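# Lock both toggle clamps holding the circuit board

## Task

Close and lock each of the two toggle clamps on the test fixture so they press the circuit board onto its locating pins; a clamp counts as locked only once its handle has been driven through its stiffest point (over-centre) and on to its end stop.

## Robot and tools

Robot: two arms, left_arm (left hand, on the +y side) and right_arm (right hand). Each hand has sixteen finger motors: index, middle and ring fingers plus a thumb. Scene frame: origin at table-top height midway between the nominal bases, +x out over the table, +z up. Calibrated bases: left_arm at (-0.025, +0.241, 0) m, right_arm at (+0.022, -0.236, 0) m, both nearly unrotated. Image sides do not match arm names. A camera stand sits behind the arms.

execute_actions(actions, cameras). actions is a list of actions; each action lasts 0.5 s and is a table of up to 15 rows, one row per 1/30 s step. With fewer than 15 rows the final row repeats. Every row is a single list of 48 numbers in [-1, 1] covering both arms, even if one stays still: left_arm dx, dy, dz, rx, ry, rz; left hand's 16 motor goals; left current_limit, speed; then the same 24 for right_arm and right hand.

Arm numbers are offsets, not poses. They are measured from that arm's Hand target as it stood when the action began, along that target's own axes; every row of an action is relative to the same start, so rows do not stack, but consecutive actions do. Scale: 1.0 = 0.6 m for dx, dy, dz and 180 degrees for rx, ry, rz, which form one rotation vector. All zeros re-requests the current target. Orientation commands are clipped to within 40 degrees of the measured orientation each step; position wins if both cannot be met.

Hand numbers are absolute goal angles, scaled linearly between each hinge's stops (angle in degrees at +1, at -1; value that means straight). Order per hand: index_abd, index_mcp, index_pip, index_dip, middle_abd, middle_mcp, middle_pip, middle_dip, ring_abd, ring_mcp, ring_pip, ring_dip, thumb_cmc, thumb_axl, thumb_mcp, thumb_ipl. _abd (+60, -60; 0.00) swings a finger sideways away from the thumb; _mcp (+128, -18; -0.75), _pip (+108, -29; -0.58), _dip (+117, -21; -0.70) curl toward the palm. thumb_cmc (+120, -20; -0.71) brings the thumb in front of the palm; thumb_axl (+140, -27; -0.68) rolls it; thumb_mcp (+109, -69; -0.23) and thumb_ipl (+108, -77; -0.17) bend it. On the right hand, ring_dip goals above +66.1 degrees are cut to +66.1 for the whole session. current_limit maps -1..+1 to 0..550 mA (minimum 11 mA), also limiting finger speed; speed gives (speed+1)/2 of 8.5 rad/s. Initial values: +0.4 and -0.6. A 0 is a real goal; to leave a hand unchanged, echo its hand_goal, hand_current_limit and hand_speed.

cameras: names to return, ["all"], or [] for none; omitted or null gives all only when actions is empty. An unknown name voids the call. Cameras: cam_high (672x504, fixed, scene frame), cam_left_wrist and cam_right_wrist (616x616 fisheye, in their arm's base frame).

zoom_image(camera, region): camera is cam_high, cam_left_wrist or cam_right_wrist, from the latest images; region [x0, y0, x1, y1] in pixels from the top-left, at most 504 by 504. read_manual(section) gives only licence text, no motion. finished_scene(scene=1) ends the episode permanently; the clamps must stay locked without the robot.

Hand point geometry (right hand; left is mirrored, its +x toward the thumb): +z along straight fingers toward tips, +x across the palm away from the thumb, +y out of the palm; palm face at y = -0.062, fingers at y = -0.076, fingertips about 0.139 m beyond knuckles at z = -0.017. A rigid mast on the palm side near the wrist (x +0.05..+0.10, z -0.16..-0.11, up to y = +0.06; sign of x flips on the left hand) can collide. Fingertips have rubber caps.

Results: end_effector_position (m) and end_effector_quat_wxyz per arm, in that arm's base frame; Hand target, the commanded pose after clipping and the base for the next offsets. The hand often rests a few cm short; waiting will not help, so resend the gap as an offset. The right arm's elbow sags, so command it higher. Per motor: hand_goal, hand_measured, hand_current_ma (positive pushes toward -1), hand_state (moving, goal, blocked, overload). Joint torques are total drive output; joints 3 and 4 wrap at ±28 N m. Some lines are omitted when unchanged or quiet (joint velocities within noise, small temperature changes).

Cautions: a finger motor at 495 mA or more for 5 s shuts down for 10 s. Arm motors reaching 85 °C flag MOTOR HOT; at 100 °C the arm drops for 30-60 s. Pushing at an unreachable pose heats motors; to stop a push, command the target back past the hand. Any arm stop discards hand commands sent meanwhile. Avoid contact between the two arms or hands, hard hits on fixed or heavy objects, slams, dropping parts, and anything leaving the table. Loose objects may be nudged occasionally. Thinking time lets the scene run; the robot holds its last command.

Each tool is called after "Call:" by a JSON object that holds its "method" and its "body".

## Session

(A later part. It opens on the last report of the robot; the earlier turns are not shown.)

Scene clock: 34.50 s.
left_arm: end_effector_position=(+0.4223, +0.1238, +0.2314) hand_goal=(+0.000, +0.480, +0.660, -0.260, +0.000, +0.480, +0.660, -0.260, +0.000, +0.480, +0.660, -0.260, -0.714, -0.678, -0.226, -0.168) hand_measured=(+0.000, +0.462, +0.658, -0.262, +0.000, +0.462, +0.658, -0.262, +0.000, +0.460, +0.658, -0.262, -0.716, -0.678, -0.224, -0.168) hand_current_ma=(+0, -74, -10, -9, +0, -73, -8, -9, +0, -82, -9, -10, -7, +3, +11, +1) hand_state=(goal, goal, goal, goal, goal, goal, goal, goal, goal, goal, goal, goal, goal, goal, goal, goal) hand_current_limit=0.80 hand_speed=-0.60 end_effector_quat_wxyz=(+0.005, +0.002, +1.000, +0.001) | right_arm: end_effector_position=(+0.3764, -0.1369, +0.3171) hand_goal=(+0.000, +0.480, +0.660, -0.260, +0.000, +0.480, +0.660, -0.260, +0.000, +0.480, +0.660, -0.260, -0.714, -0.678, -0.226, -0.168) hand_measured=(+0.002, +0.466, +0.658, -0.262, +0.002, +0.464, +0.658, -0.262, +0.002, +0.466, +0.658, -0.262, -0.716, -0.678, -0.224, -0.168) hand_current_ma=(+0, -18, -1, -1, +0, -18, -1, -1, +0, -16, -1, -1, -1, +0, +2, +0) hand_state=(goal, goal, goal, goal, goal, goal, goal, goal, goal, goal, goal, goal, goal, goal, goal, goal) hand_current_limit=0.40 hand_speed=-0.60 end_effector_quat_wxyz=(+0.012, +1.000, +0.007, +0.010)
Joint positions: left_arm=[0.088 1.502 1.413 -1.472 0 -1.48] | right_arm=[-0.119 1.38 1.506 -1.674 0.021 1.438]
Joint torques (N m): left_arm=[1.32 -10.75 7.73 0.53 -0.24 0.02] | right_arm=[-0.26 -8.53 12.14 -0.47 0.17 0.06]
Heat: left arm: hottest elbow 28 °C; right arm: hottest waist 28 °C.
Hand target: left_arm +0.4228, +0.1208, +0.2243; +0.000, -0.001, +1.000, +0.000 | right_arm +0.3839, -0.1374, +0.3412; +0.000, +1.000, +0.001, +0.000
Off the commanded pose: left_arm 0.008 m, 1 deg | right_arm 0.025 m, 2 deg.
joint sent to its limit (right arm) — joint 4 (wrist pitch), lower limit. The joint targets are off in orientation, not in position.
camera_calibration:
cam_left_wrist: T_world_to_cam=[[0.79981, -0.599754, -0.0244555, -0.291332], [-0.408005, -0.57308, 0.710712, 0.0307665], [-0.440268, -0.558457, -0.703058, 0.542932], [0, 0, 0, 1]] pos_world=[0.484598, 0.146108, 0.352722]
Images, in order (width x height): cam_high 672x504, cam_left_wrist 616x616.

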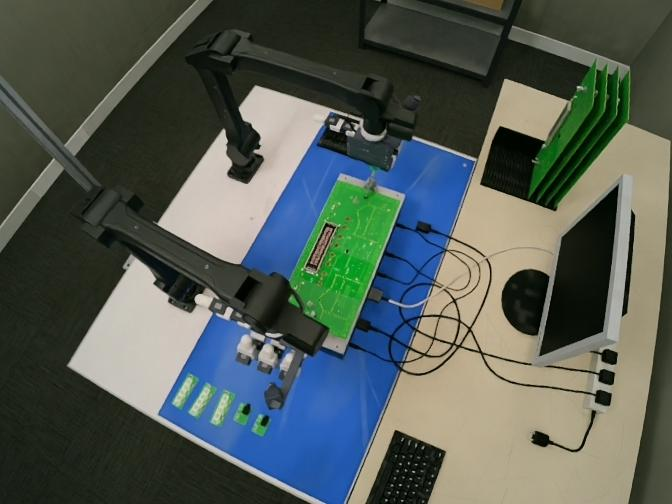

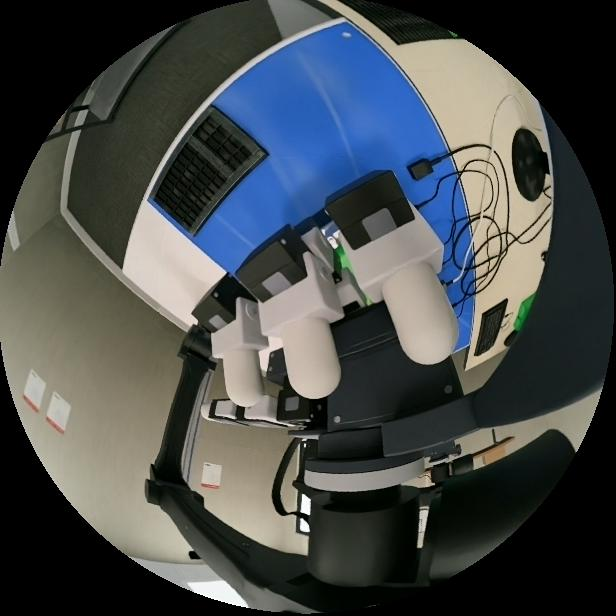

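Call:
{"method": "execute_actions", "body": {"actions": [[[0,0,0.02,0,0,0,0,0.48,0.66,-0.26,0,0.48,0.66,-0.26,0,0.48,0.66,-0.26,-0.714,-0.678,-0.226,-0.168,0.8,-0.6,0,0,0,0,0,0,0,0.48,0.66,-0.26,0,0.48,0.66,-0.26,0,0.48,0.66,-0.26,-0.714,-0.678,-0.226,-0.168,0.4,-0.6]],[[0,0,0.02,0,0,0,0,0.48,0.66,-0.26,0,0.48,0.66,-0.26,0,0.48,0.66,-0.26,-0.714,-0.678,-0.226,-0.168,0.8,-0.6,0,0,0,0,0,0,0,0.48,0.66,-0.26,0,0.48,0.66,-0.26,0,0.48,0.66,-0.26,-0.714,-0.678,-0.226,-0.168,0.4,-0.6]]], "cameras": ["cam_high", "cam_left_wrist"]}}

Call:
{"method": "zoom_image", "body": {"camera": "cam_high", "region": [330, 110, 430, 210]}}

Call:
{"method": "zoom_image", "body": {"camera": "cam_left_wrist", "region": [300, 220, 400, 320]}}

Scene clock: 36.20 s.
left_arm: end_effector_position=(+0.4228, +0.1238, +0.2084) hand_goal=(+0.000, +0.480, +0.660, -0.260, +0.000, +0.480, +0.660, -0.260, +0.000, +0.480, +0.660, -0.260, -0.714, -0.678, -0.226, -0.168) hand_measured=(+0.000, +0.462, +0.658, -0.262, +0.000, +0.462, +0.658, -0.262, +0.000, +0.460, +0.658, -0.262, -0.716, -0.678, -0.224, -0.168) hand_current_ma=(+0, -74, -10, -9, +0, -73, -8, -9, +0, -82, -9, -10, -7, +3, +11, +1) hand_state=(goal, goal, goal, goal, goal, goal, goal, goal, goal, goal, goal, goal, goal, goal, goal, goal) hand_current_limit=0.80 hand_speed=-0.60 end_effector_quat_wxyz=(+0.006, +0.001, +1.000, +0.001) | right_arm: end_effector_position=(+0.3764, -0.1369, +0.3171) hand_goal=(+0.000, +0.480, +0.660, -0.260, +0.000, +0.480, +0.660, -0.260, +0.000, +0.480, +0.660, -0.260, -0.714, -0.678, -0.226, -0.168) hand_measured=(+0.002, +0.466, +0.658, -0.262, +0.002, +0.464, +0.658, -0.262, +0.002, +0.466, +0.658, -0.262, -0.716, -0.678, -0.224, -0.168) hand_current_ma=(+0, -18, -1, -1, +0, -18, -1, -1, +0, -16, -1, -1, -1, +0, +2, +0) hand_state=(goal, goal, goal, goal, goal, goal, goal, goal, goal, goal, goal, goal, goal, goal, goal, goal) hand_current_limit=0.40 hand_speed=-0.60 end_effector_quat_wxyz=(+0.012, +1.000, +0.007, +0.010)
Joint positions: left_arm=[0.088 1.509 1.36 -1.41 0 -1.481] | right_arm=[-0.119 1.38 1.506 -1.674 0.021 1.438]
Joint torques (N m): left_arm=[1.32 -10.75 7.65 0.58 -0.26 0.03] | right_arm=[-0.26 -8.47 12.14 -0.47 0.17 0.06]
Motor temperatures (°C): left_arm=[22 27 28 22 22 24] | right_arm=[28 24 28 23 21 21]
Heat: left arm: hottest elbow 28 °C; right arm: hottest waist 28 °C.
Hand target: left_arm +0.4227, +0.1208, +0.2003; +0.000, -0.001, +1.000, +0.000 | right_arm +0.3839, -0.1374, +0.3412; +0.000, +1.000, +0.001, +0.000
Off the commanded pose: left_arm 0.009 m, 1 deg | right_arm 0.025 m, 2 deg.
joint sent to its limit (right arm) — joint 4 (wrist pitch), lower limit. The joint targets are off in orientation, not in position.
camera_calibration:
cam_left_wrist: T_world_to_cam=[[0.800291, -0.59918, -0.0227323, -0.292854], [-0.409215, -0.57349, 0.709685, 0.048065], [-0.438266, -0.558652, -0.704153, 0.526295], [0, 0, 0, 1]] pos_world=[0.484694, 0.146108, 0.329824]
Images, in order (width x height): cam_high 672x504, cam_left_wrist 616x616.

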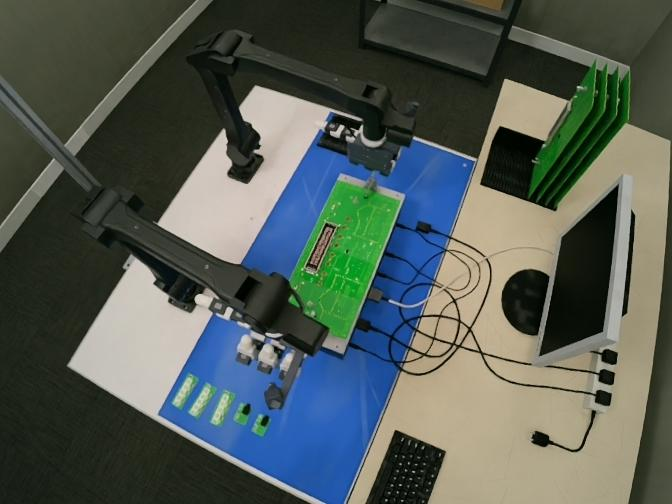

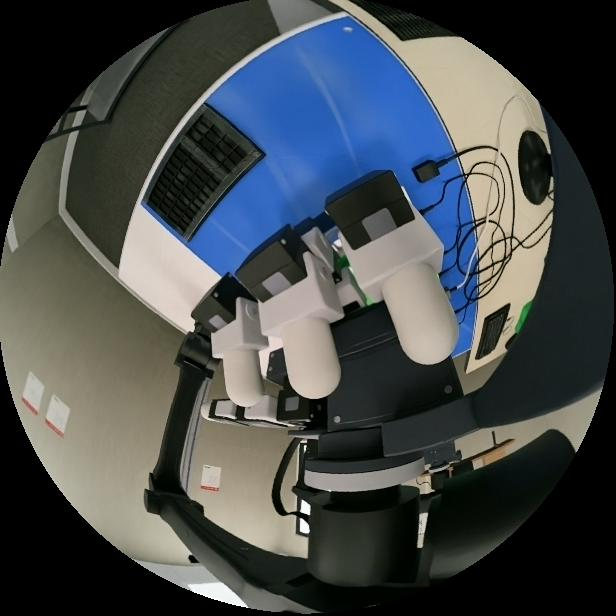

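Scaled by 5.040 from the camera's 672x504 image, which has a finer 960x720 frame.

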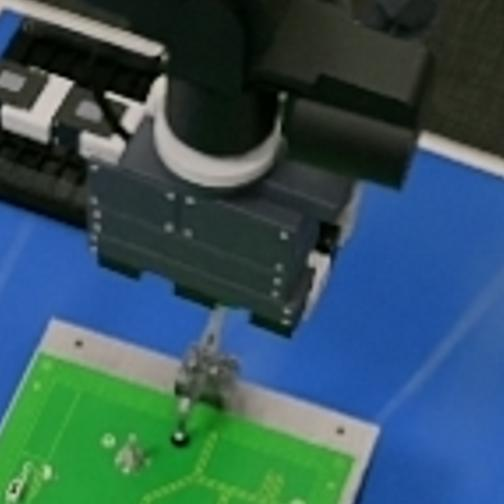

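Scaled by 5.040 from the camera's 616x616 image, which has a finer 880x880 frame.

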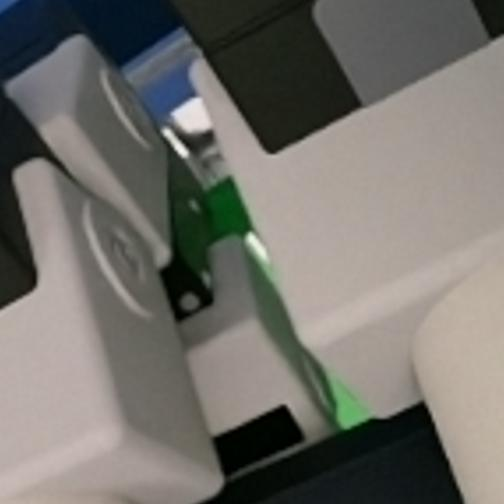

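Call:
{"method": "execute_actions", "body": {"actions": [[[0,0.008,0.02,0,0,0,0,0.48,0.66,-0.26,0,0.48,0.66,-0.26,0,0.48,0.66,-0.26,-0.714,-0.678,-0.226,-0.168,0.8,-0.6,0,0,0,0,0,0,0,0.48,0.66,-0.26,0,0.48,0.66,-0.26,0,0.48,0.66,-0.26,-0.714,-0.678,-0.226,-0.168,0.4,-0.6]]], "cameras": ["cam_high"]}}

Call:
{"method": "zoom_image", "body": {"camera": "cam_high", "region": [340, 140, 400, 200]}}

Scene clock: 37.33 s.
left_arm: end_effector_position=(+0.4234, +0.1239, +0.1964) hand_goal=(+0.000, +0.480, +0.660, -0.260, +0.000, +0.480, +0.660, -0.260, +0.000, +0.480, +0.660, -0.260, -0.714, -0.678, -0.226, -0.168) hand_measured=(+0.000, +0.462, +0.658, -0.262, +0.000, +0.462, +0.658, -0.262, +0.000, +0.460, +0.658, -0.262, -0.716, -0.678, -0.224, -0.168) hand_current_ma=(+0, -74, -10, -9, +0, -73, -8, -9, +0, -82, -9, -10, -7, +3, +11, +1) hand_state=(goal, goal, goal, goal, goal, goal, goal, goal, goal, goal, goal, goal, goal, goal, goal, goal) hand_current_limit=0.80 hand_speed=-0.60 end_effector_quat_wxyz=(+0.006, +0.001, +1.000, +0.001) | right_arm: end_effector_position=(+0.3764, -0.1369, +0.3171) hand_goal=(+0.000, +0.480, +0.660, -0.260, +0.000, +0.480, +0.660, -0.260, +0.000, +0.480, +0.660, -0.260, -0.714, -0.678, -0.226, -0.168) hand_measured=(+0.002, +0.466, +0.658, -0.262, +0.002, +0.464, +0.658, -0.262, +0.002, +0.466, +0.658, -0.262, -0.716, -0.678, -0.224, -0.168) hand_current_ma=(+0, -18, -1, -1, +0, -18, -1, -1, +0, -16, -1, -1, -1, +0, +2, +0) hand_state=(goal, goal, goal, goal, goal, goal, goal, goal, goal, goal, goal, goal, goal, goal, goal, goal) hand_current_limit=0.40 hand_speed=-0.60 end_effector_quat_wxyz=(+0.012, +1.000, +0.007, +0.010)
Joint positions: left_arm=[0.088 1.516 1.336 -1.379 0 -1.481] | right_arm=[-0.119 1.38 1.506 -1.674 0.021 1.438]
Joint torques (N m): left_arm=[2.26 -10.75 7.62 0.57 -0.25 0.15] | right_arm=[-0.26 -8.47 12.14 -0.49 0.17 0.06]
Heat: left arm: hottest elbow 28 °C; right arm: hottest waist 28 °C.
Hand target: left_arm +0.4228, +0.1256, +0.1884; +0.000, -0.001, +1.000, +0.000 | right_arm +0.3839, -0.1374, +0.3412; +0.000, +1.000, +0.001, +0.000
Off the commanded pose: left_arm 0.008 m, 1 deg | right_arm 0.025 m, 2 deg.
joint sent to its limit (right arm) — joint 4 (wrist pitch), lower limit. The joint targets are off in orientation, not in position.
Images, in order (width x height): cam_high 672x504.

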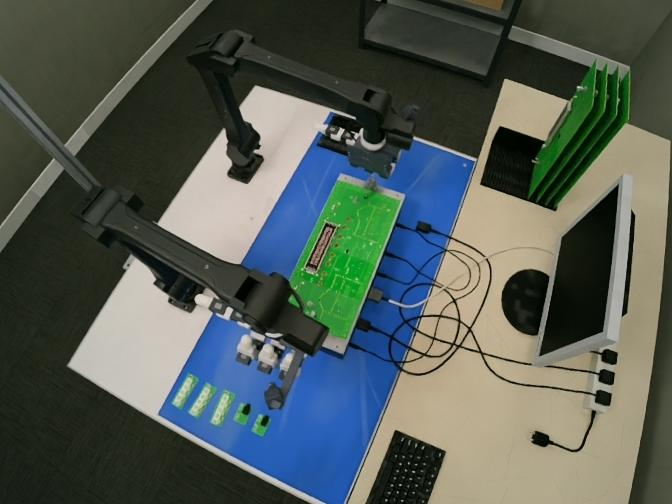

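Scaled by 8.400 from the camera's 672x504 image, which has a finer 960x720 frame.

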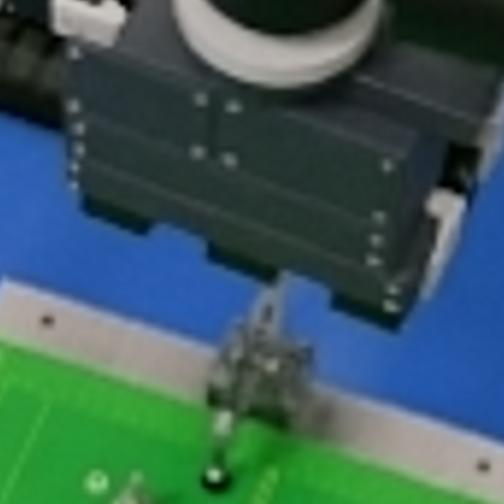

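Call:
{"method": "execute_actions", "body": {"actions": [[[0,0.012,0.02,0,0,0,0,0.48,0.66,-0.26,0,0.48,0.66,-0.26,0,0.48,0.66,-0.26,-0.714,-0.678,-0.226,-0.168,0.8,-0.6,0,0,0,0,0,0,0,0.48,0.66,-0.26,0,0.48,0.66,-0.26,0,0.48,0.66,-0.26,-0.714,-0.678,-0.226,-0.168,0.4,-0.6]]], "cameras": ["cam_high", "cam_left_wrist"]}}

Call:
{"method": "zoom_image", "body": {"camera": "cam_high", "region": [340, 140, 400, 200]}}

Call:
{"method": "zoom_image", "body": {"camera": "cam_left_wrist", "region": [300, 220, 380, 300]}}

Scene clock: 38.73 s.
left_arm: end_effector_position=(+0.4234, +0.1290, +0.1848) hand_goal=(+0.000, +0.480, +0.660, -0.260, +0.000, +0.480, +0.660, -0.260, +0.000, +0.480, +0.660, -0.260, -0.714, -0.678, -0.226, -0.168) hand_measured=(+0.000, +0.462, +0.658, -0.262, +0.000, +0.462, +0.658, -0.262, +0.000, +0.460, +0.658, -0.262, -0.716, -0.678, -0.224, -0.168) hand_current_ma=(+0, -74, -10, -9, +0, -73, -8, -9, +0, -82, -9, -10, -7, +3, +11, +1) hand_state=(goal, goal, goal, goal, goal, goal, goal, goal, goal, goal, goal, goal, goal, goal, goal, goal) hand_current_limit=0.80 hand_speed=-0.60 end_effector_quat_wxyz=(+0.007, -0.002, +1.000, +0.001) | right_arm: end_effector_position=(+0.3764, -0.1369, +0.3171) hand_goal=(+0.000, +0.480, +0.660, -0.260, +0.000, +0.480, +0.660, -0.260, +0.000, +0.480, +0.660, -0.260, -0.714, -0.678, -0.226, -0.168) hand_measured=(+0.002, +0.466, +0.658, -0.262, +0.002, +0.464, +0.658, -0.262, +0.002, +0.466, +0.658, -0.262, -0.716, -0.678, -0.224, -0.168) hand_current_ma=(+0, -18, -1, -1, +0, -18, -1, -1, +0, -16, -1, -1, -1, +0, +2, +0) hand_state=(goal, goal, goal, goal, goal, goal, goal, goal, goal, goal, goal, goal, goal, goal, goal, goal) hand_current_limit=0.40 hand_speed=-0.60 end_effector_quat_wxyz=(+0.012, +1.000, +0.007, +0.010)
Joint positions: left_arm=[0.099 1.523 1.313 -1.347 0 -1.475] | right_arm=[-0.119 1.38 1.506 -1.674 0.021 1.438]
Joint torques (N m): left_arm=[2.61 -10.75 7.53 0.61 -0.24 0.24] | right_arm=[-0.32 -8.47 12.15 -0.47 0.17 0.06]
Heat: left arm: hottest elbow 28 °C; right arm: hottest elbow 29 °C.
Hand target: left_arm +0.4229, +0.1327, +0.1764; +0.000, +0.000, +1.000, +0.000 | right_arm +0.3839, -0.1374, +0.3412; +0.000, +1.000, +0.001, +0.000
Off the commanded pose: left_arm 0.009 m, 1 deg | right_arm 0.025 m, 2 deg.
joint sent to its limit (right arm) — joint 4 (wrist pitch), lower limit. The joint targets are off in orientation, not in position.
camera_calibration:
cam_left_wrist: T_world_to_cam=[[0.803726, -0.594594, -0.0219716, -0.292999], [-0.406731, -0.57599, 0.709087, 0.0674855], [-0.434274, -0.560975, -0.704778, 0.511531], [0, 0, 0, 1]] pos_world=[0.485084, 0.151612, 0.306225]
Images, in order (width x height): cam_high 672x504, cam_left_wrist 616x616.

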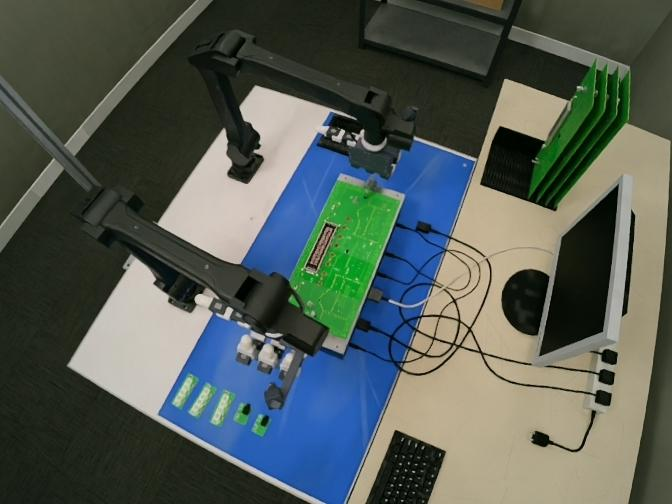

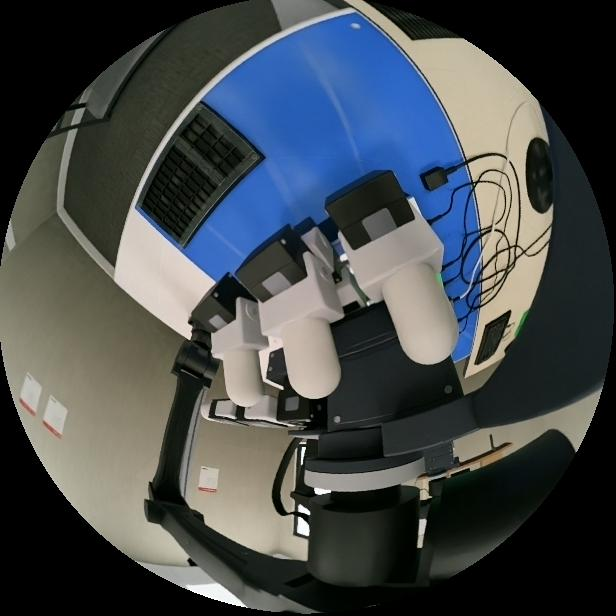

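Scaled by 8.400 from the camera's 672x504 image, which has a finer 960x720 frame.

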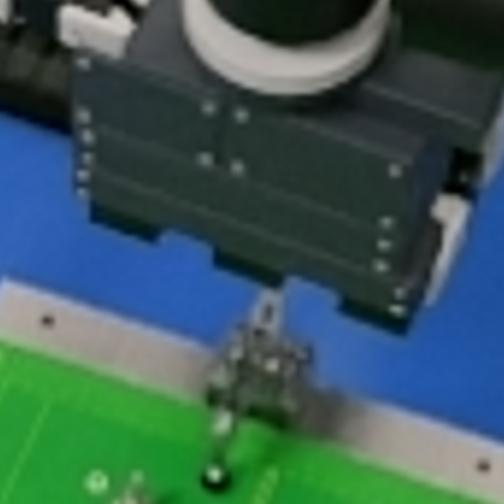

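Scaled by 6.300 from the camera's 616x616 image, which has a finer 880x880 frame.

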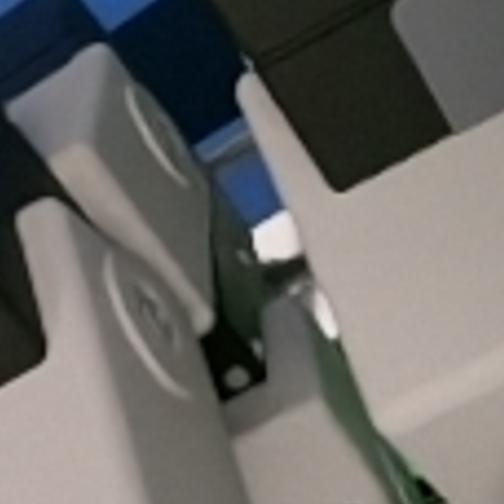

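Call:
{"method": "execute_actions", "body": {"actions": [[[0,0,0.0167,0,0,0,0,0.48,0.66,-0.26,0,0.48,0.66,-0.26,0,0.48,0.66,-0.26,-0.714,-0.678,-0.226,-0.168,0.8,-0.6,0,0,0,0,0,0,0,0.48,0.66,-0.26,0,0.48,0.66,-0.26,0,0.48,0.66,-0.26,-0.714,-0.678,-0.226,-0.168,0.4,-0.6]]], "cameras": ["cam_high"]}}

Call:
{"method": "zoom_image", "body": {"camera": "cam_high", "region": [340, 140, 400, 200]}}

Scene clock: 40.80 s.
left_arm: end_effector_position=(+0.4239, +0.1293, +0.1764) hand_goal=(+0.000, +0.480, +0.660, -0.260, +0.000, +0.480, +0.660, -0.260, +0.000, +0.480, +0.660, -0.260, -0.714, -0.678, -0.226, -0.168) hand_measured=(+0.000, +0.462, +0.658, -0.262, +0.000, +0.464, +0.658, -0.262, +0.000, +0.460, +0.658, -0.262, -0.716, -0.678, -0.224, -0.168) hand_current_ma=(+0, -74, -10, -9, +0, -65, -8, -9, +0, -82, -9, -10, -7, +3, +11, +1) hand_state=(goal, goal, goal, goal, goal, goal, goal, goal, goal, goal, goal, goal, goal, goal, goal, goal) hand_current_limit=0.80 hand_speed=-0.60 end_effector_quat_wxyz=(+0.008, -0.002, +1.000, +0.001) | right_arm: end_effector_position=(+0.3764, -0.1369, +0.3171) hand_goal=(+0.000, +0.480, +0.660, -0.260, +0.000, +0.480, +0.660, -0.260, +0.000, +0.480, +0.660, -0.260, -0.714, -0.678, -0.226, -0.168) hand_measured=(+0.002, +0.466, +0.658, -0.262, +0.002, +0.464, +0.658, -0.262, +0.002, +0.466, +0.658, -0.262, -0.716, -0.678, -0.224, -0.168) hand_current_ma=(+0, -18, -1, -1, +0, -18, -1, -1, +0, -16, -1, -1, -1, +0, +2, +0) hand_state=(goal, goal, goal, goal, goal, goal, goal, goal, goal, goal, goal, goal, goal, goal, goal, goal) hand_current_limit=0.40 hand_speed=-0.60 end_effector_quat_wxyz=(+0.012, +1.000, +0.007, +0.010)
Joint positions: left_arm=[0.1 1.527 1.295 -1.322 0 -1.474] | right_arm=[-0.119 1.38 1.506 -1.674 0.021 1.438]
Joint torques (N m): left_arm=[2.61 -10.58 7.42 0.54 -0.24 0.26] | right_arm=[-0.26 -8.47 12.14 -0.47 0.17 0.06]
Heat: left arm: hottest elbow 28 °C; right arm: hottest elbow 29 °C.
Hand target: left_arm +0.4228, +0.1328, +0.1663; +0.000, +0.000, +1.000, +0.000 | right_arm +0.3839, -0.1374, +0.3412; +0.000, +1.000, +0.001, +0.000
Off the commanded pose: left_arm 0.011 m, 1 deg | right_arm 0.025 m, 2 deg.
joint sent to its limit (right arm) — joint 4 (wrist pitch), lower limit. The joint targets are off in orientation, not in position.
Images, in order (width x height): cam_high 672x504.

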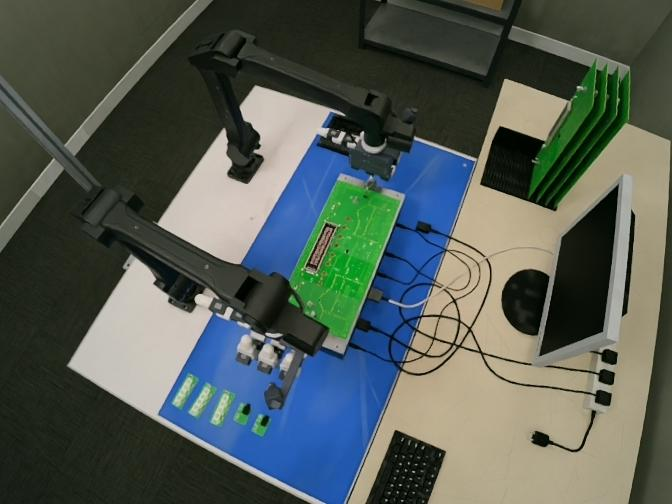

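Scaled by 8.400 from the camera's 672x504 image, which has a finer 960x720 frame.

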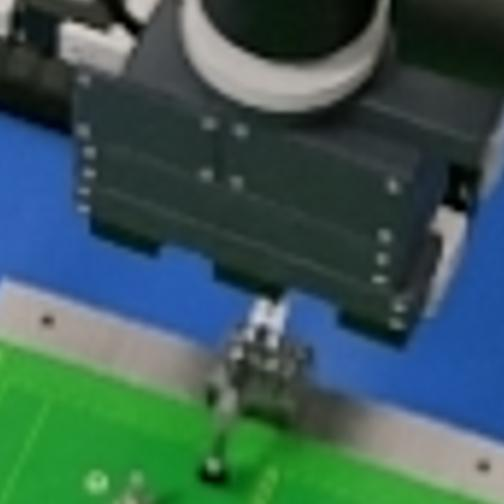

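Call:
{"method": "zoom_image", "body": {"camera": "cam_high", "region": [355, 170, 385, 200]}}

Scaled by 16.800 from the camera's 672x504 image, which has a finer 960x720 frame.

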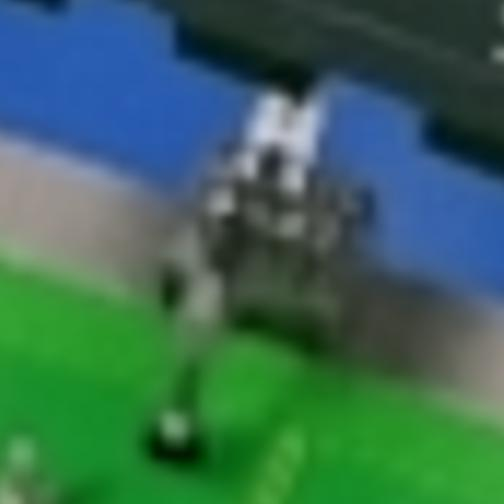

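Call:
{"method": "execute_actions", "body": {"actions": [[[0,0,-0.0583,0,0,0,0,0.48,0.66,-0.26,0,0.48,0.66,-0.26,0,0.48,0.66,-0.26,-0.714,-0.678,-0.226,-0.168,0.8,-0.6,0,0,0,0,0,0,0,0.48,0.66,-0.26,0,0.48,0.66,-0.26,0,0.48,0.66,-0.26,-0.714,-0.678,-0.226,-0.168,0.4,-0.6]],[[-0.007,0.0583,-0.0167,0,0,0,0,0.48,0.66,-0.26,0,0.48,0.66,-0.26,0,0.48,0.66,-0.26,-0.714,-0.678,-0.226,-0.168,0.8,-0.6,0,0,0,0,0,0,0,0.48,0.66,-0.26,0,0.48,0.66,-0.26,0,0.48,0.66,-0.26,-0.714,-0.678,-0.226,-0.168,0.4,-0.6]],[[0,0.0583,0.0333,0,0,0,0,0.48,0.66,-0.26,0,0.48,0.66,-0.26,0,0.48,0.66,-0.26,-0.714,-0.678,-0.226,-0.168,0.8,-0.6,0,0,0,0,0,0,0,0.48,0.66,-0.26,0,0.48,0.66,-0.26,0,0.48,0.66,-0.26,-0.714,-0.678,-0.226,-0.168,0.4,-0.6]],[[0,0,0.0667,0,0,0,0,0.48,0.66,-0.26,0,0.48,0.66,-0.26,0,0.48,0.66,-0.26,-0.714,-0.678,-0.226,-0.168,0.8,-0.6,0,0,0,0,0,0,0,0.48,0.66,-0.26,0,0.48,0.66,-0.26,0,0.48,0.66,-0.26,-0.714,-0.678,-0.226,-0.168,0.4,-0.6]]], "cameras": ["cam_high", "cam_left_wrist"]}}

Call:
{"method": "zoom_image", "body": {"camera": "cam_high", "region": [340, 140, 400, 200]}}

Scene clock: 46.53 s.
left_arm: end_effector_position=(+0.4259, +0.2034, +0.1575) hand_goal=(+0.000, +0.480, +0.660, -0.260, +0.000, +0.480, +0.660, -0.260, +0.000, +0.480, +0.660, -0.260, -0.714, -0.678, -0.226, -0.168) hand_measured=(+0.000, +0.462, +0.658, -0.262, +0.000, +0.468, +0.658, -0.262, +0.000, +0.462, +0.658, -0.262, -0.716, -0.678, -0.224, -0.168) hand_current_ma=(+0, -74, -10, -9, +0, -53, -8, -9, +0, -78, -9, -10, -6, +3, +12, +1) hand_state=(goal, goal, goal, goal, goal, goal, goal, goal, goal, goal, goal, goal, goal, goal, goal, goal) hand_current_limit=0.80 hand_speed=-0.60 end_effector_quat_wxyz=(+0.003, -0.006, +1.000, +0.002) | right_arm: end_effector_position=(+0.3764, -0.1369, +0.3171) hand_goal=(+0.000, +0.480, +0.660, -0.260, +0.000, +0.480, +0.660, -0.260, +0.000, +0.480, +0.660, -0.260, -0.714, -0.678, -0.226, -0.168) hand_measured=(+0.002, +0.466, +0.658, -0.262, +0.002, +0.464, +0.658, -0.262, +0.002, +0.466, +0.658, -0.262, -0.716, -0.678, -0.224, -0.168) hand_current_ma=(+0, -18, -1, -1, +0, -18, -1, -1, +0, -16, -1, -1, -1, +0, +2, +0) hand_state=(goal, goal, goal, goal, goal, goal, goal, goal, goal, goal, goal, goal, goal, goal, goal, goal) hand_current_limit=0.40 hand_speed=-0.60 end_effector_quat_wxyz=(+0.012, +1.000, +0.007, +0.010)
Joint positions: left_arm=[0.258 1.586 1.313 -1.29 -0.002 -1.325] | right_arm=[-0.119 1.38 1.506 -1.674 0.021 1.438]
Joint torques (N m): left_arm=[1.9 -11.93 7.72 0.64 -0.18 0.26] | right_arm=[-0.26 -8.53 12.14 -0.47 0.17 0.06]
Heat: left arm: hottest elbow 29 °C; right arm: hottest elbow 31 °C.
Hand target: left_arm +0.4270, +0.2026, +0.1513; +0.000, +0.000, +1.000, +0.000 | right_arm +0.3839, -0.1374, +0.3412; +0.000, +1.000, +0.001, +0.000
Off the commanded pose: left_arm 0.006 m, 1 deg | right_arm 0.025 m, 2 deg.
joint sent to its limit (right arm) — joint 4 (wrist pitch), lower limit. The joint targets are off in orientation, not in position.
camera_calibration:
cam_left_wrist: T_world_to_cam=[[0.80922, -0.586803, -0.0287331, -0.254236], [-0.396141, -0.581102, 0.71091, 0.126825], [-0.433861, -0.5639, -0.702696, 0.535208], [0, 0, 0, 1]] pos_world=[0.488179, 0.226316, 0.278623]
Images, in order (width x height): cam_high 672x504, cam_left_wrist 616x616.

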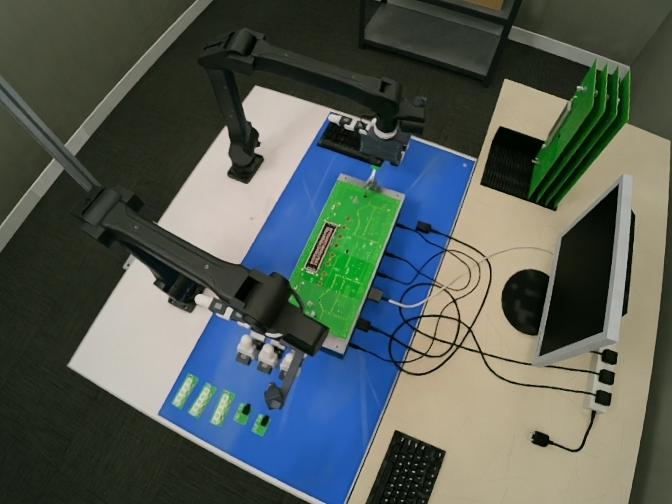

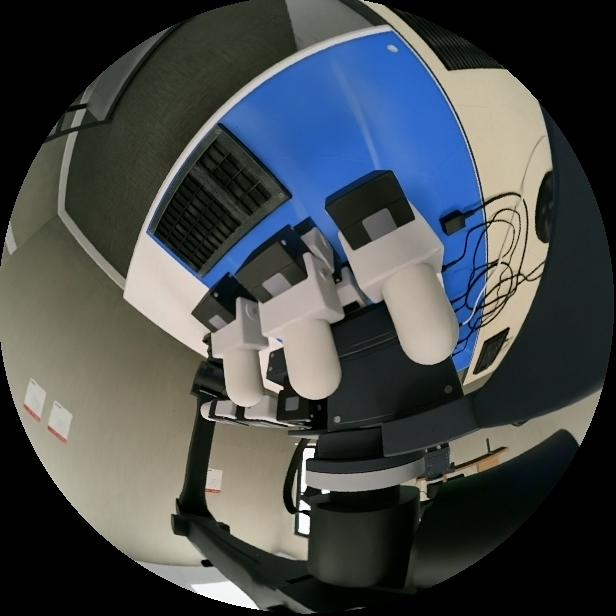

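Scaled by 8.400 from the camera's 672x504 image, which has a finer 960x720 frame.

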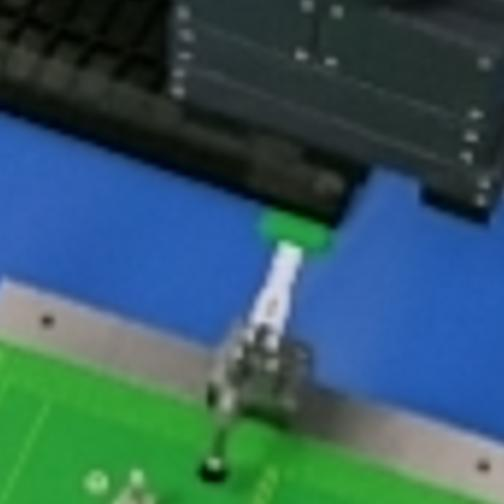

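Call:
{"method": "execute_actions", "body": {"actions": [[[0,-0.04,0,0,0,0,0,0.48,0.66,-0.26,0,0.48,0.66,-0.26,0,0.48,0.66,-0.26,-0.714,-0.678,-0.226,-0.168,1,-0.6,0,0,0,0,0,0,0,0.48,0.66,-0.26,0,0.48,0.66,-0.26,0,0.48,0.66,-0.26,-0.714,-0.678,-0.226,-0.168,0.4,-0.6]],[[0,-0.025,0,0,0,0,0,0.48,0.66,-0.26,0,0.48,0.66,-0.26,0,0.48,0.66,-0.26,-0.714,-0.678,-0.226,-0.168,1,-0.6,0,0,0,0,0,0,0,0.48,0.66,-0.26,0,0.48,0.66,-0.26,0,0.48,0.66,-0.26,-0.714,-0.678,-0.226,-0.168,0.4,-0.6]]], "cameras": ["cam_high"]}}

Call:
{"method": "zoom_image", "body": {"camera": "cam_high", "region": [350, 150, 400, 200]}}

Scene clock: 48.37 s.
left_arm: end_effector_position=(+0.4289, +0.1711, +0.1547) hand_goal=(+0.000, +0.480, +0.660, -0.260, +0.000, +0.480, +0.660, -0.260, +0.000, +0.480, +0.660, -0.260, -0.714, -0.678, -0.226, -0.168) hand_measured=(+0.000, +0.462, +0.658, -0.262, +0.000, +0.468, +0.658, -0.262, +0.000, +0.462, +0.658, -0.262, -0.716, -0.678, -0.224, -0.168) hand_current_ma=(+0, -74, -10, -9, +0, -53, -8, -9, +0, -78, -8, -10, -6, +3, +12, +1) hand_state=(goal, goal, goal, goal, goal, goal, goal, goal, goal, goal, goal, goal, goal, goal, goal, goal) hand_current_limit=1.00 hand_speed=-0.60 end_effector_quat_wxyz=(+0.001, -0.002, +1.000, +0.002) | right_arm: end_effector_position=(+0.3764, -0.1369, +0.3171) hand_goal=(+0.000, +0.480, +0.660, -0.260, +0.000, +0.480, +0.660, -0.260, +0.000, +0.480, +0.660, -0.260, -0.714, -0.678, -0.226, -0.168) hand_measured=(+0.002, +0.466, +0.658, -0.262, +0.002, +0.464, +0.658, -0.262, +0.002, +0.466, +0.658, -0.262, -0.716, -0.678, -0.224, -0.168) hand_current_ma=(+0, -18, -1, -1, +0, -18, -1, -1, +0, -16, -1, -1, -1, +0, +2, +0) hand_state=(goal, goal, goal, goal, goal, goal, goal, goal, goal, goal, goal, goal, goal, goal, goal, goal) hand_current_limit=0.40 hand_speed=-0.60 end_effector_quat_wxyz=(+0.012, +1.000, +0.007, +0.010)
Joint positions: left_arm=[0.188 1.578 1.295 -1.285 -0.003 -1.386] | right_arm=[-0.119 1.38 1.506 -1.674 0.021 1.438]
Joint torques (N m): left_arm=[0.85 -12.69 7.06 0.5 -0.13 0.07] | right_arm=[-0.32 -8.53 12.14 -0.47 0.17 0.06]
Heat: left arm: hottest elbow 29 °C; right arm: hottest elbow 32 °C.
Hand target: left_arm +0.4270, +0.1637, +0.1514; +0.000, +0.000, +1.000, +0.000 | right_arm +0.3839, -0.1374, +0.3412; +0.000, +1.000, +0.001, +0.000
Off the commanded pose: left_arm 0.008 m, 0 deg | right_arm 0.025 m, 2 deg.
joint sent to its limit (right arm) — joint 4 (wrist pitch), lower limit. The joint targets are off in orientation, not in position.
Images, in order (width x height): cam_high 672x504.

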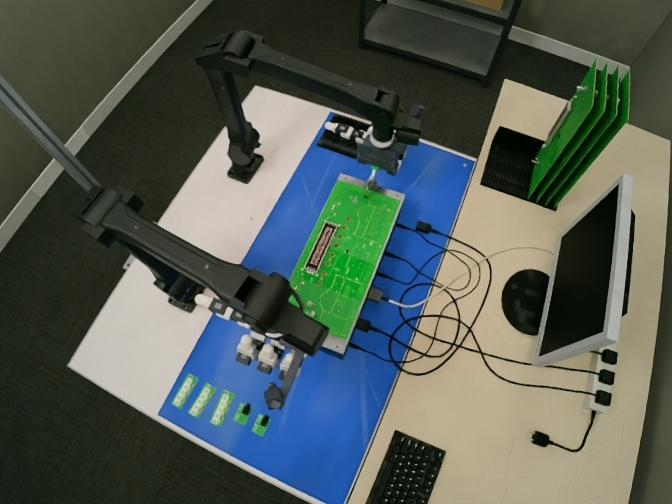

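Scaled by 10.080 from the camera's 672x504 image, which has a finer 960x720 frame.

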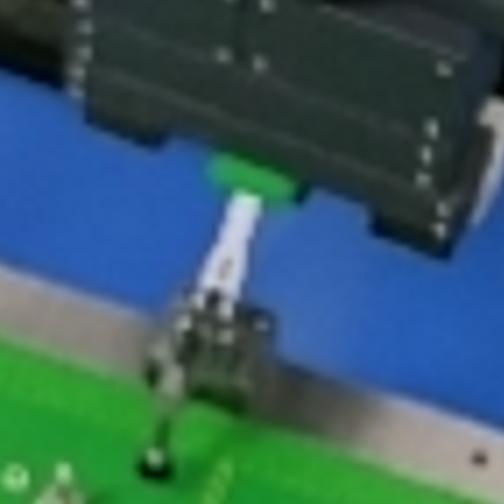

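Call:
{"method": "execute_actions", "body": {"actions": [[[0,-0.03,0,0,0,0,0,0.48,0.66,-0.26,0,0.48,0.66,-0.26,0,0.48,0.66,-0.26,-0.714,-0.678,-0.226,-0.168,1,-0.6,0,0,0,0,0,0,0,0.48,0.66,-0.26,0,0.48,0.66,-0.26,0,0.48,0.66,-0.26,-0.714,-0.678,-0.226,-0.168,0.4,-0.6]]], "cameras": ["cam_high"]}}

Call:
{"method": "zoom_image", "body": {"camera": "cam_high", "region": [350, 150, 400, 200]}}

Scene clock: 49.37 s.
left_arm: end_effector_position=(+0.4293, +0.1577, +0.1644) hand_goal=(+0.000, +0.480, +0.660, -0.260, +0.000, +0.480, +0.660, -0.260, +0.000, +0.480, +0.660, -0.260, -0.714, -0.678, -0.226, -0.168) hand_measured=(+0.000, +0.462, +0.658, -0.262, +0.000, +0.468, +0.658, -0.262, +0.000, +0.462, +0.658, -0.262, -0.716, -0.678, -0.224, -0.168) hand_current_ma=(+0, -74, -10, -9, +0, -53, -8, -9, +0, -78, -8, -10, -6, +3, +12, +1) hand_state=(goal, goal, goal, goal, goal, goal, goal, goal, goal, goal, goal, goal, goal, goal, goal, goal) hand_current_limit=1.00 hand_speed=-0.60 end_effector_quat_wxyz=(+0.012, -0.006, +1.000, +0.006) | right_arm: end_effector_position=(+0.3764, -0.1369, +0.3171) hand_goal=(+0.000, +0.480, +0.660, -0.260, +0.000, +0.480, +0.660, -0.260, +0.000, +0.480, +0.660, -0.260, -0.714, -0.678, -0.226, -0.168) hand_measured=(+0.002, +0.466, +0.658, -0.262, +0.002, +0.464, +0.658, -0.262, +0.002, +0.466, +0.658, -0.262, -0.716, -0.678, -0.224, -0.168) hand_current_ma=(+0, -18, -1, -1, +0, -18, -1, -1, +0, -16, -1, -1, -1, +0, +2, +0) hand_state=(goal, goal, goal, goal, goal, goal, goal, goal, goal, goal, goal, goal, goal, goal, goal, goal) hand_current_limit=0.40 hand_speed=-0.60 end_effector_quat_wxyz=(+0.012, +1.000, +0.007, +0.010)
Joint positions: left_arm=[0.158 1.555 1.293 -1.284 -0.008 -1.426] | right_arm=[-0.119 1.38 1.506 -1.674 0.021 1.438]
Joint torques (N m): left_arm=[0.03 -11.11 6.69 0.53 0.04 0.03] | right_arm=[-0.32 -8.47 12.14 -0.46 0.17 0.05]
Heat: left arm: hottest elbow 29 °C; right arm: hottest elbow 32 °C.
Hand target: left_arm +0.4270, +0.1457, +0.1513; +0.000, -0.001, +1.000, +0.000 | right_arm +0.3839, -0.1374, +0.3412; +0.000, +1.000, +0.001, +0.000
Off the commanded pose: left_arm 0.018 m, 2 deg | right_arm 0.025 m, 2 deg.
joint sent to its limit (right arm) — joint 4 (wrist pitch), lower limit. The joint targets are off in orientation, not in position.
Images, in order (width x height): cam_high 672x504.

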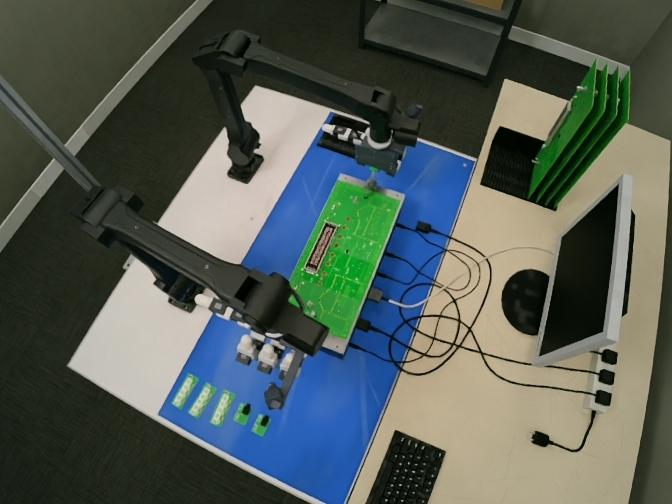

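Scaled by 10.080 from the camera's 672x504 image, which has a finer 960x720 frame.

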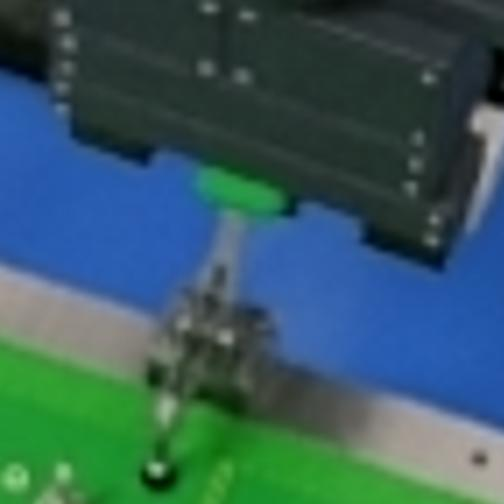

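Call:
{"method": "execute_actions", "body": {"actions": [[[0,-0.03,-0.02,0,0,0,0,0.48,0.66,-0.26,0,0.48,0.66,-0.26,0,0.48,0.66,-0.26,-0.714,-0.678,-0.226,-0.168,1,-0.6,0,0,0,0,0,0,0,0.48,0.66,-0.26,0,0.48,0.66,-0.26,0,0.48,0.66,-0.26,-0.714,-0.678,-0.226,-0.168,0.4,-0.6]]], "cameras": ["cam_high"]}}

Call:
{"method": "zoom_image", "body": {"camera": "cam_high", "region": [350, 150, 400, 200]}}

Scene clock: 50.50 s.
left_arm: end_effector_position=(+0.4256, +0.1524, +0.1676) hand_goal=(+0.000, +0.480, +0.660, -0.260, +0.000, +0.480, +0.660, -0.260, +0.000, +0.480, +0.660, -0.260, -0.714, -0.678, -0.226, -0.168) hand_measured=(+0.000, +0.462, +0.658, -0.262, +0.000, +0.468, +0.658, -0.262, +0.000, +0.462, +0.658, -0.262, -0.716, -0.678, -0.224, -0.168) hand_current_ma=(+0, -74, -10, -9, +0, -53, -8, -9, +0, -78, -8, -10, -6, +3, +12, +1) hand_state=(goal, goal, goal, goal, goal, goal, goal, goal, goal, goal, goal, goal, goal, goal, goal, goal) hand_current_limit=1.00 hand_speed=-0.60 end_effector_quat_wxyz=(+0.010, -0.020, +1.000, +0.011) | right_arm: end_effector_position=(+0.3764, -0.1369, +0.3171) hand_goal=(+0.000, +0.480, +0.660, -0.260, +0.000, +0.480, +0.660, -0.260, +0.000, +0.480, +0.660, -0.260, -0.714, -0.678, -0.226, -0.168) hand_measured=(+0.002, +0.466, +0.658, -0.262, +0.002, +0.464, +0.658, -0.262, +0.002, +0.466, +0.658, -0.262, -0.716, -0.678, -0.224, -0.168) hand_current_ma=(+0, -18, -1, -1, +0, -18, -1, -1, +0, -16, -1, -1, -1, +0, +2, +0) hand_state=(goal, goal, goal, goal, goal, goal, goal, goal, goal, goal, goal, goal, goal, goal, goal, goal) hand_current_limit=0.40 hand_speed=-0.60 end_effector_quat_wxyz=(+0.012, +1.000, +0.007, +0.010)
Joint positions: left_arm=[0.144 1.549 1.293 -1.291 -0.019 -1.466] | right_arm=[-0.119 1.38 1.506 -1.674 0.021 1.438]
Joint torques (N m): left_arm=[-2.2 -11.63 7.87 -0.38 0.49 0.04] | right_arm=[-0.32 -8.53 12.15 -0.46 0.16 0.05]
Heat: left arm: hottest elbow 28 °C; right arm: hottest elbow 32 °C.
Hand target: left_arm +0.4270, +0.1276, +0.1633; +0.000, +0.000, +1.000, +0.000 | right_arm +0.3839, -0.1374, +0.3412; +0.000, +1.000, +0.001, +0.000
Off the commanded pose: left_arm 0.025 m, 3 deg | right_arm 0.025 m, 2 deg.
joint sent to its limit (right arm) — joint 4 (wrist pitch), lower limit. The joint targets are off in orientation, not in position.
Images, in order (width x height): cam_high 672x504.

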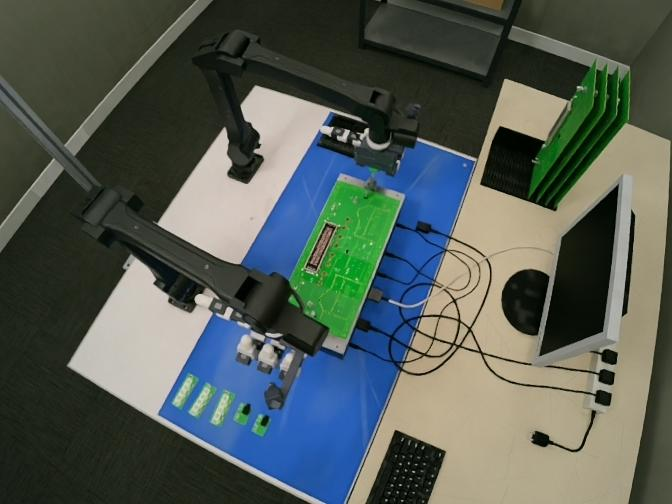

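Scaled by 10.080 from the camera's 672x504 image, which has a finer 960x720 frame.

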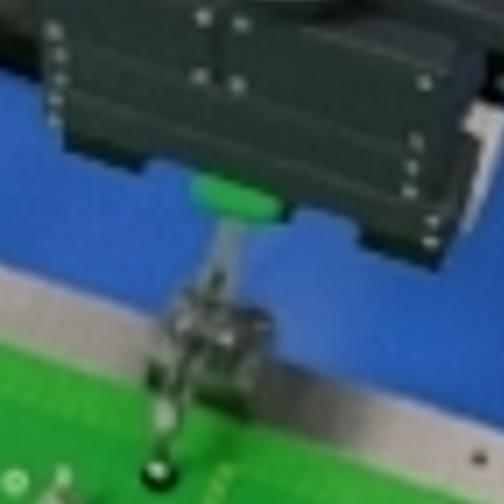

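Call:
{"method": "execute_actions", "body": {"actions": [[[0,-0.025,-0.003,0,0,0,0,0.48,0.66,-0.26,0,0.48,0.66,-0.26,0,0.48,0.66,-0.26,-0.714,-0.678,-0.226,-0.168,1,-0.6,0,0,0,0,0,0,0,0.48,0.66,-0.26,0,0.48,0.66,-0.26,0,0.48,0.66,-0.26,-0.714,-0.678,-0.226,-0.168,0.4,-0.6]]], "cameras": ["cam_high"]}}

Call:
{"method": "zoom_image", "body": {"camera": "cam_high", "region": [350, 150, 400, 200]}}

Scene clock: 51.60 s.
left_arm: end_effector_position=(+0.4249, +0.1429, +0.1715) hand_goal=(+0.000, +0.480, +0.660, -0.260, +0.000, +0.480, +0.660, -0.260, +0.000, +0.480, +0.660, -0.260, -0.714, -0.678, -0.226, -0.168) hand_measured=(+0.000, +0.462, +0.658, -0.262, +0.000, +0.468, +0.658, -0.262, +0.000, +0.462, +0.658, -0.262, -0.716, -0.678, -0.224, -0.168) hand_current_ma=(+0, -74, -10, -9, +0, -53, -8, -9, +0, -78, -8, -10, -6, +3, +12, +1) hand_state=(goal, goal, goal, goal, goal, goal, goal, goal, goal, goal, goal, goal, goal, goal, goal, goal) hand_current_limit=1.00 hand_speed=-0.60 end_effector_quat_wxyz=(+0.011, -0.024, +1.000, +0.016) | right_arm: end_effector_position=(+0.3764, -0.1369, +0.3171) hand_goal=(+0.000, +0.480, +0.660, -0.260, +0.000, +0.480, +0.660, -0.260, +0.000, +0.480, +0.660, -0.260, -0.714, -0.678, -0.226, -0.168) hand_measured=(+0.002, +0.466, +0.658, -0.262, +0.002, +0.464, +0.658, -0.262, +0.002, +0.466, +0.658, -0.262, -0.716, -0.678, -0.224, -0.168) hand_current_ma=(+0, -18, -1, -1, +0, -18, -1, -1, +0, -16, -1, -1, -1, +0, +2, +0) hand_state=(goal, goal, goal, goal, goal, goal, goal, goal, goal, goal, goal, goal, goal, goal, goal, goal) hand_current_limit=0.40 hand_speed=-0.60 end_effector_quat_wxyz=(+0.012, +1.000, +0.007, +0.010)
Joint positions: left_arm=[0.12 1.542 1.293 -1.296 -0.029 -1.497] | right_arm=[-0.119 1.38 1.506 -1.674 0.021 1.438]
Joint torques (N m): left_arm=[-2.84 -11.52 7.79 -0.38 0.91 0.04] | right_arm=[-0.26 -8.53 12.15 -0.47 0.17 0.05]
Heat: left arm: hottest elbow 28 °C; right arm: hottest elbow 32 °C.
Hand target: left_arm +0.4271, +0.1126, +0.1651; +0.000, +0.000, +1.000, +0.000 | right_arm +0.3839, -0.1374, +0.3412; +0.000, +1.000, +0.001, +0.000
Off the commanded pose: left_arm 0.031 m, 3 deg | right_arm 0.025 m, 2 deg.
joint sent to its limit (right arm) — joint 4 (wrist pitch), lower limit. The joint targets are off in orientation, not in position.
Images, in order (width x height): cam_high 672x504.

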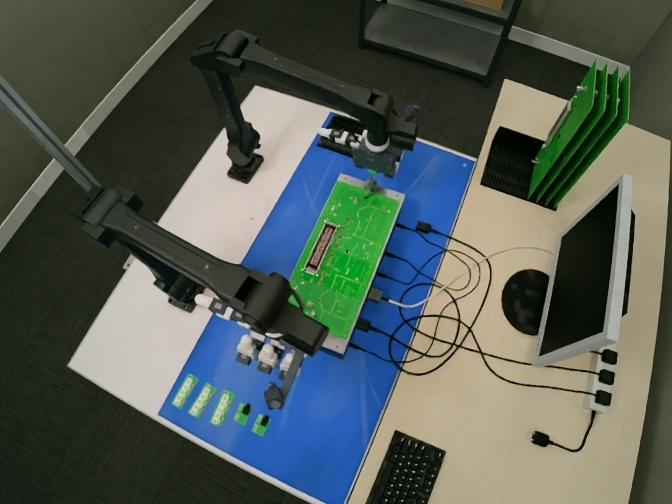

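Scaled by 10.080 from the camera's 672x504 image, which has a finer 960x720 frame.

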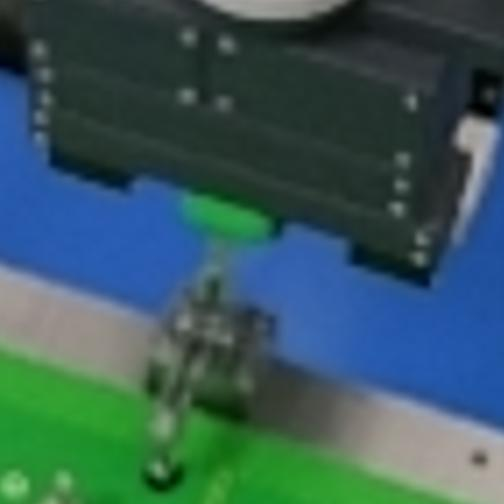

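Call:
{"method": "execute_actions", "body": {"actions": [[[0,-0.025,-0.004,0,0,0,0,0.48,0.66,-0.26,0,0.48,0.66,-0.26,0,0.48,0.66,-0.26,-0.714,-0.678,-0.226,-0.168,1,-0.6,0,0,0,0,0,0,0,0.48,0.66,-0.26,0,0.48,0.66,-0.26,0,0.48,0.66,-0.26,-0.714,-0.678,-0.226,-0.168,0.4,-0.6]]], "cameras": ["cam_high"]}}

Call:
{"method": "zoom_image", "body": {"camera": "cam_high", "region": [350, 150, 400, 200]}}

Scene clock: 52.63 s.
left_arm: end_effector_position=(+0.4227, +0.1414, +0.1725) hand_goal=(+0.000, +0.480, +0.660, -0.260, +0.000, +0.480, +0.660, -0.260, +0.000, +0.480, +0.660, -0.260, -0.714, -0.678, -0.226, -0.168) hand_measured=(+0.000, +0.462, +0.658, -0.262, +0.000, +0.468, +0.658, -0.262, +0.000, +0.462, +0.658, -0.262, -0.716, -0.678, -0.224, -0.168) hand_current_ma=(+0, -74, -10, -9, +0, -53, -8, -9, +0, -78, -8, -10, -6, +3, +12, +1) hand_state=(goal, goal, goal, goal, goal, goal, goal, goal, goal, goal, goal, goal, goal, goal, goal, goal) hand_current_limit=1.00 hand_speed=-0.60 end_effector_quat_wxyz=(+0.010, -0.034, +0.999, +0.020) | right_arm: end_effector_position=(+0.3764, -0.1369, +0.3171) hand_goal=(+0.000, +0.480, +0.660, -0.260, +0.000, +0.480, +0.660, -0.260, +0.000, +0.480, +0.660, -0.260, -0.714, -0.678, -0.226, -0.168) hand_measured=(+0.002, +0.466, +0.658, -0.262, +0.002, +0.464, +0.658, -0.262, +0.002, +0.466, +0.658, -0.262, -0.716, -0.678, -0.224, -0.168) hand_current_ma=(+0, -18, -1, -1, +0, -18, -1, -1, +0, -16, -1, -1, -1, +0, +2, +0) hand_state=(goal, goal, goal, goal, goal, goal, goal, goal, goal, goal, goal, goal, goal, goal, goal, goal) hand_current_limit=0.40 hand_speed=-0.60 end_effector_quat_wxyz=(+0.012, +1.000, +0.007, +0.010)
Joint positions: left_arm=[0.115 1.542 1.293 -1.298 -0.038 -1.524] | right_arm=[-0.119 1.38 1.506 -1.674 0.021 1.438]
Joint torques (N m): left_arm=[-5.13 -11.75 7.82 -0.51 1.29 0] | right_arm=[-0.32 -8.47 12.14 -0.47 0.17 0.06]
Motor temperatures (°C): left_arm=[22 27 28 22 22 24] | right_arm=[28 25 33 23 21 21]
Heat: left arm: hottest elbow 28 °C; right arm: hottest elbow 33 °C.
Hand target: left_arm +0.4270, +0.0977, +0.1675; +0.000, -0.001, +1.000, +0.000 | right_arm +0.3839, -0.1374, +0.3412; +0.000, +1.000, +0.001, +0.000
Off the commanded pose: left_arm 0.044 m, 5 deg | right_arm 0.025 m, 2 deg.
joint sent to its limit (right arm) — joint 4 (wrist pitch), lower limit. The joint targets are off in orientation, not in position.
Images, in order (width x height): cam_high 672x504.

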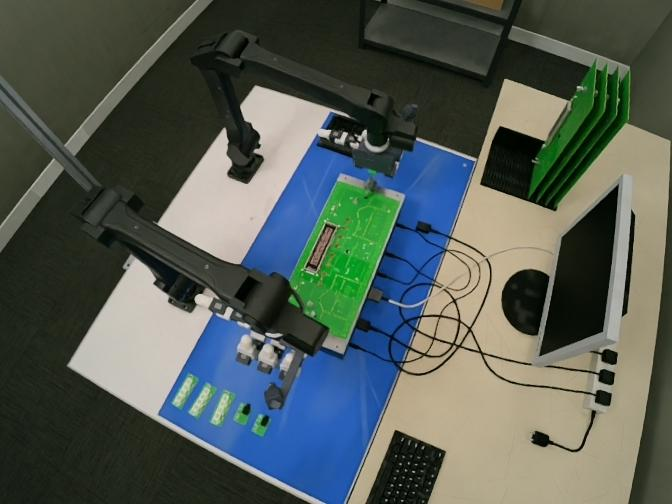

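Scaled by 10.080 from the camera's 672x504 image, which has a finer 960x720 frame.

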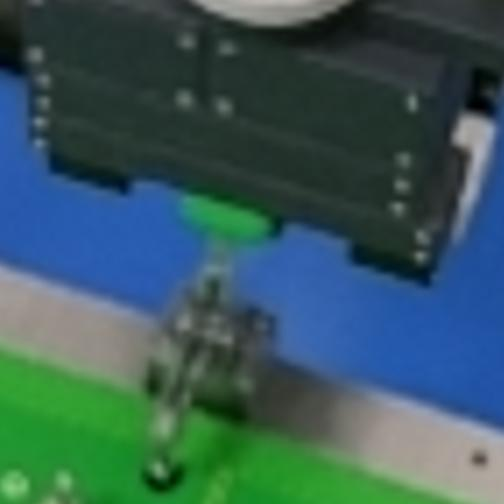

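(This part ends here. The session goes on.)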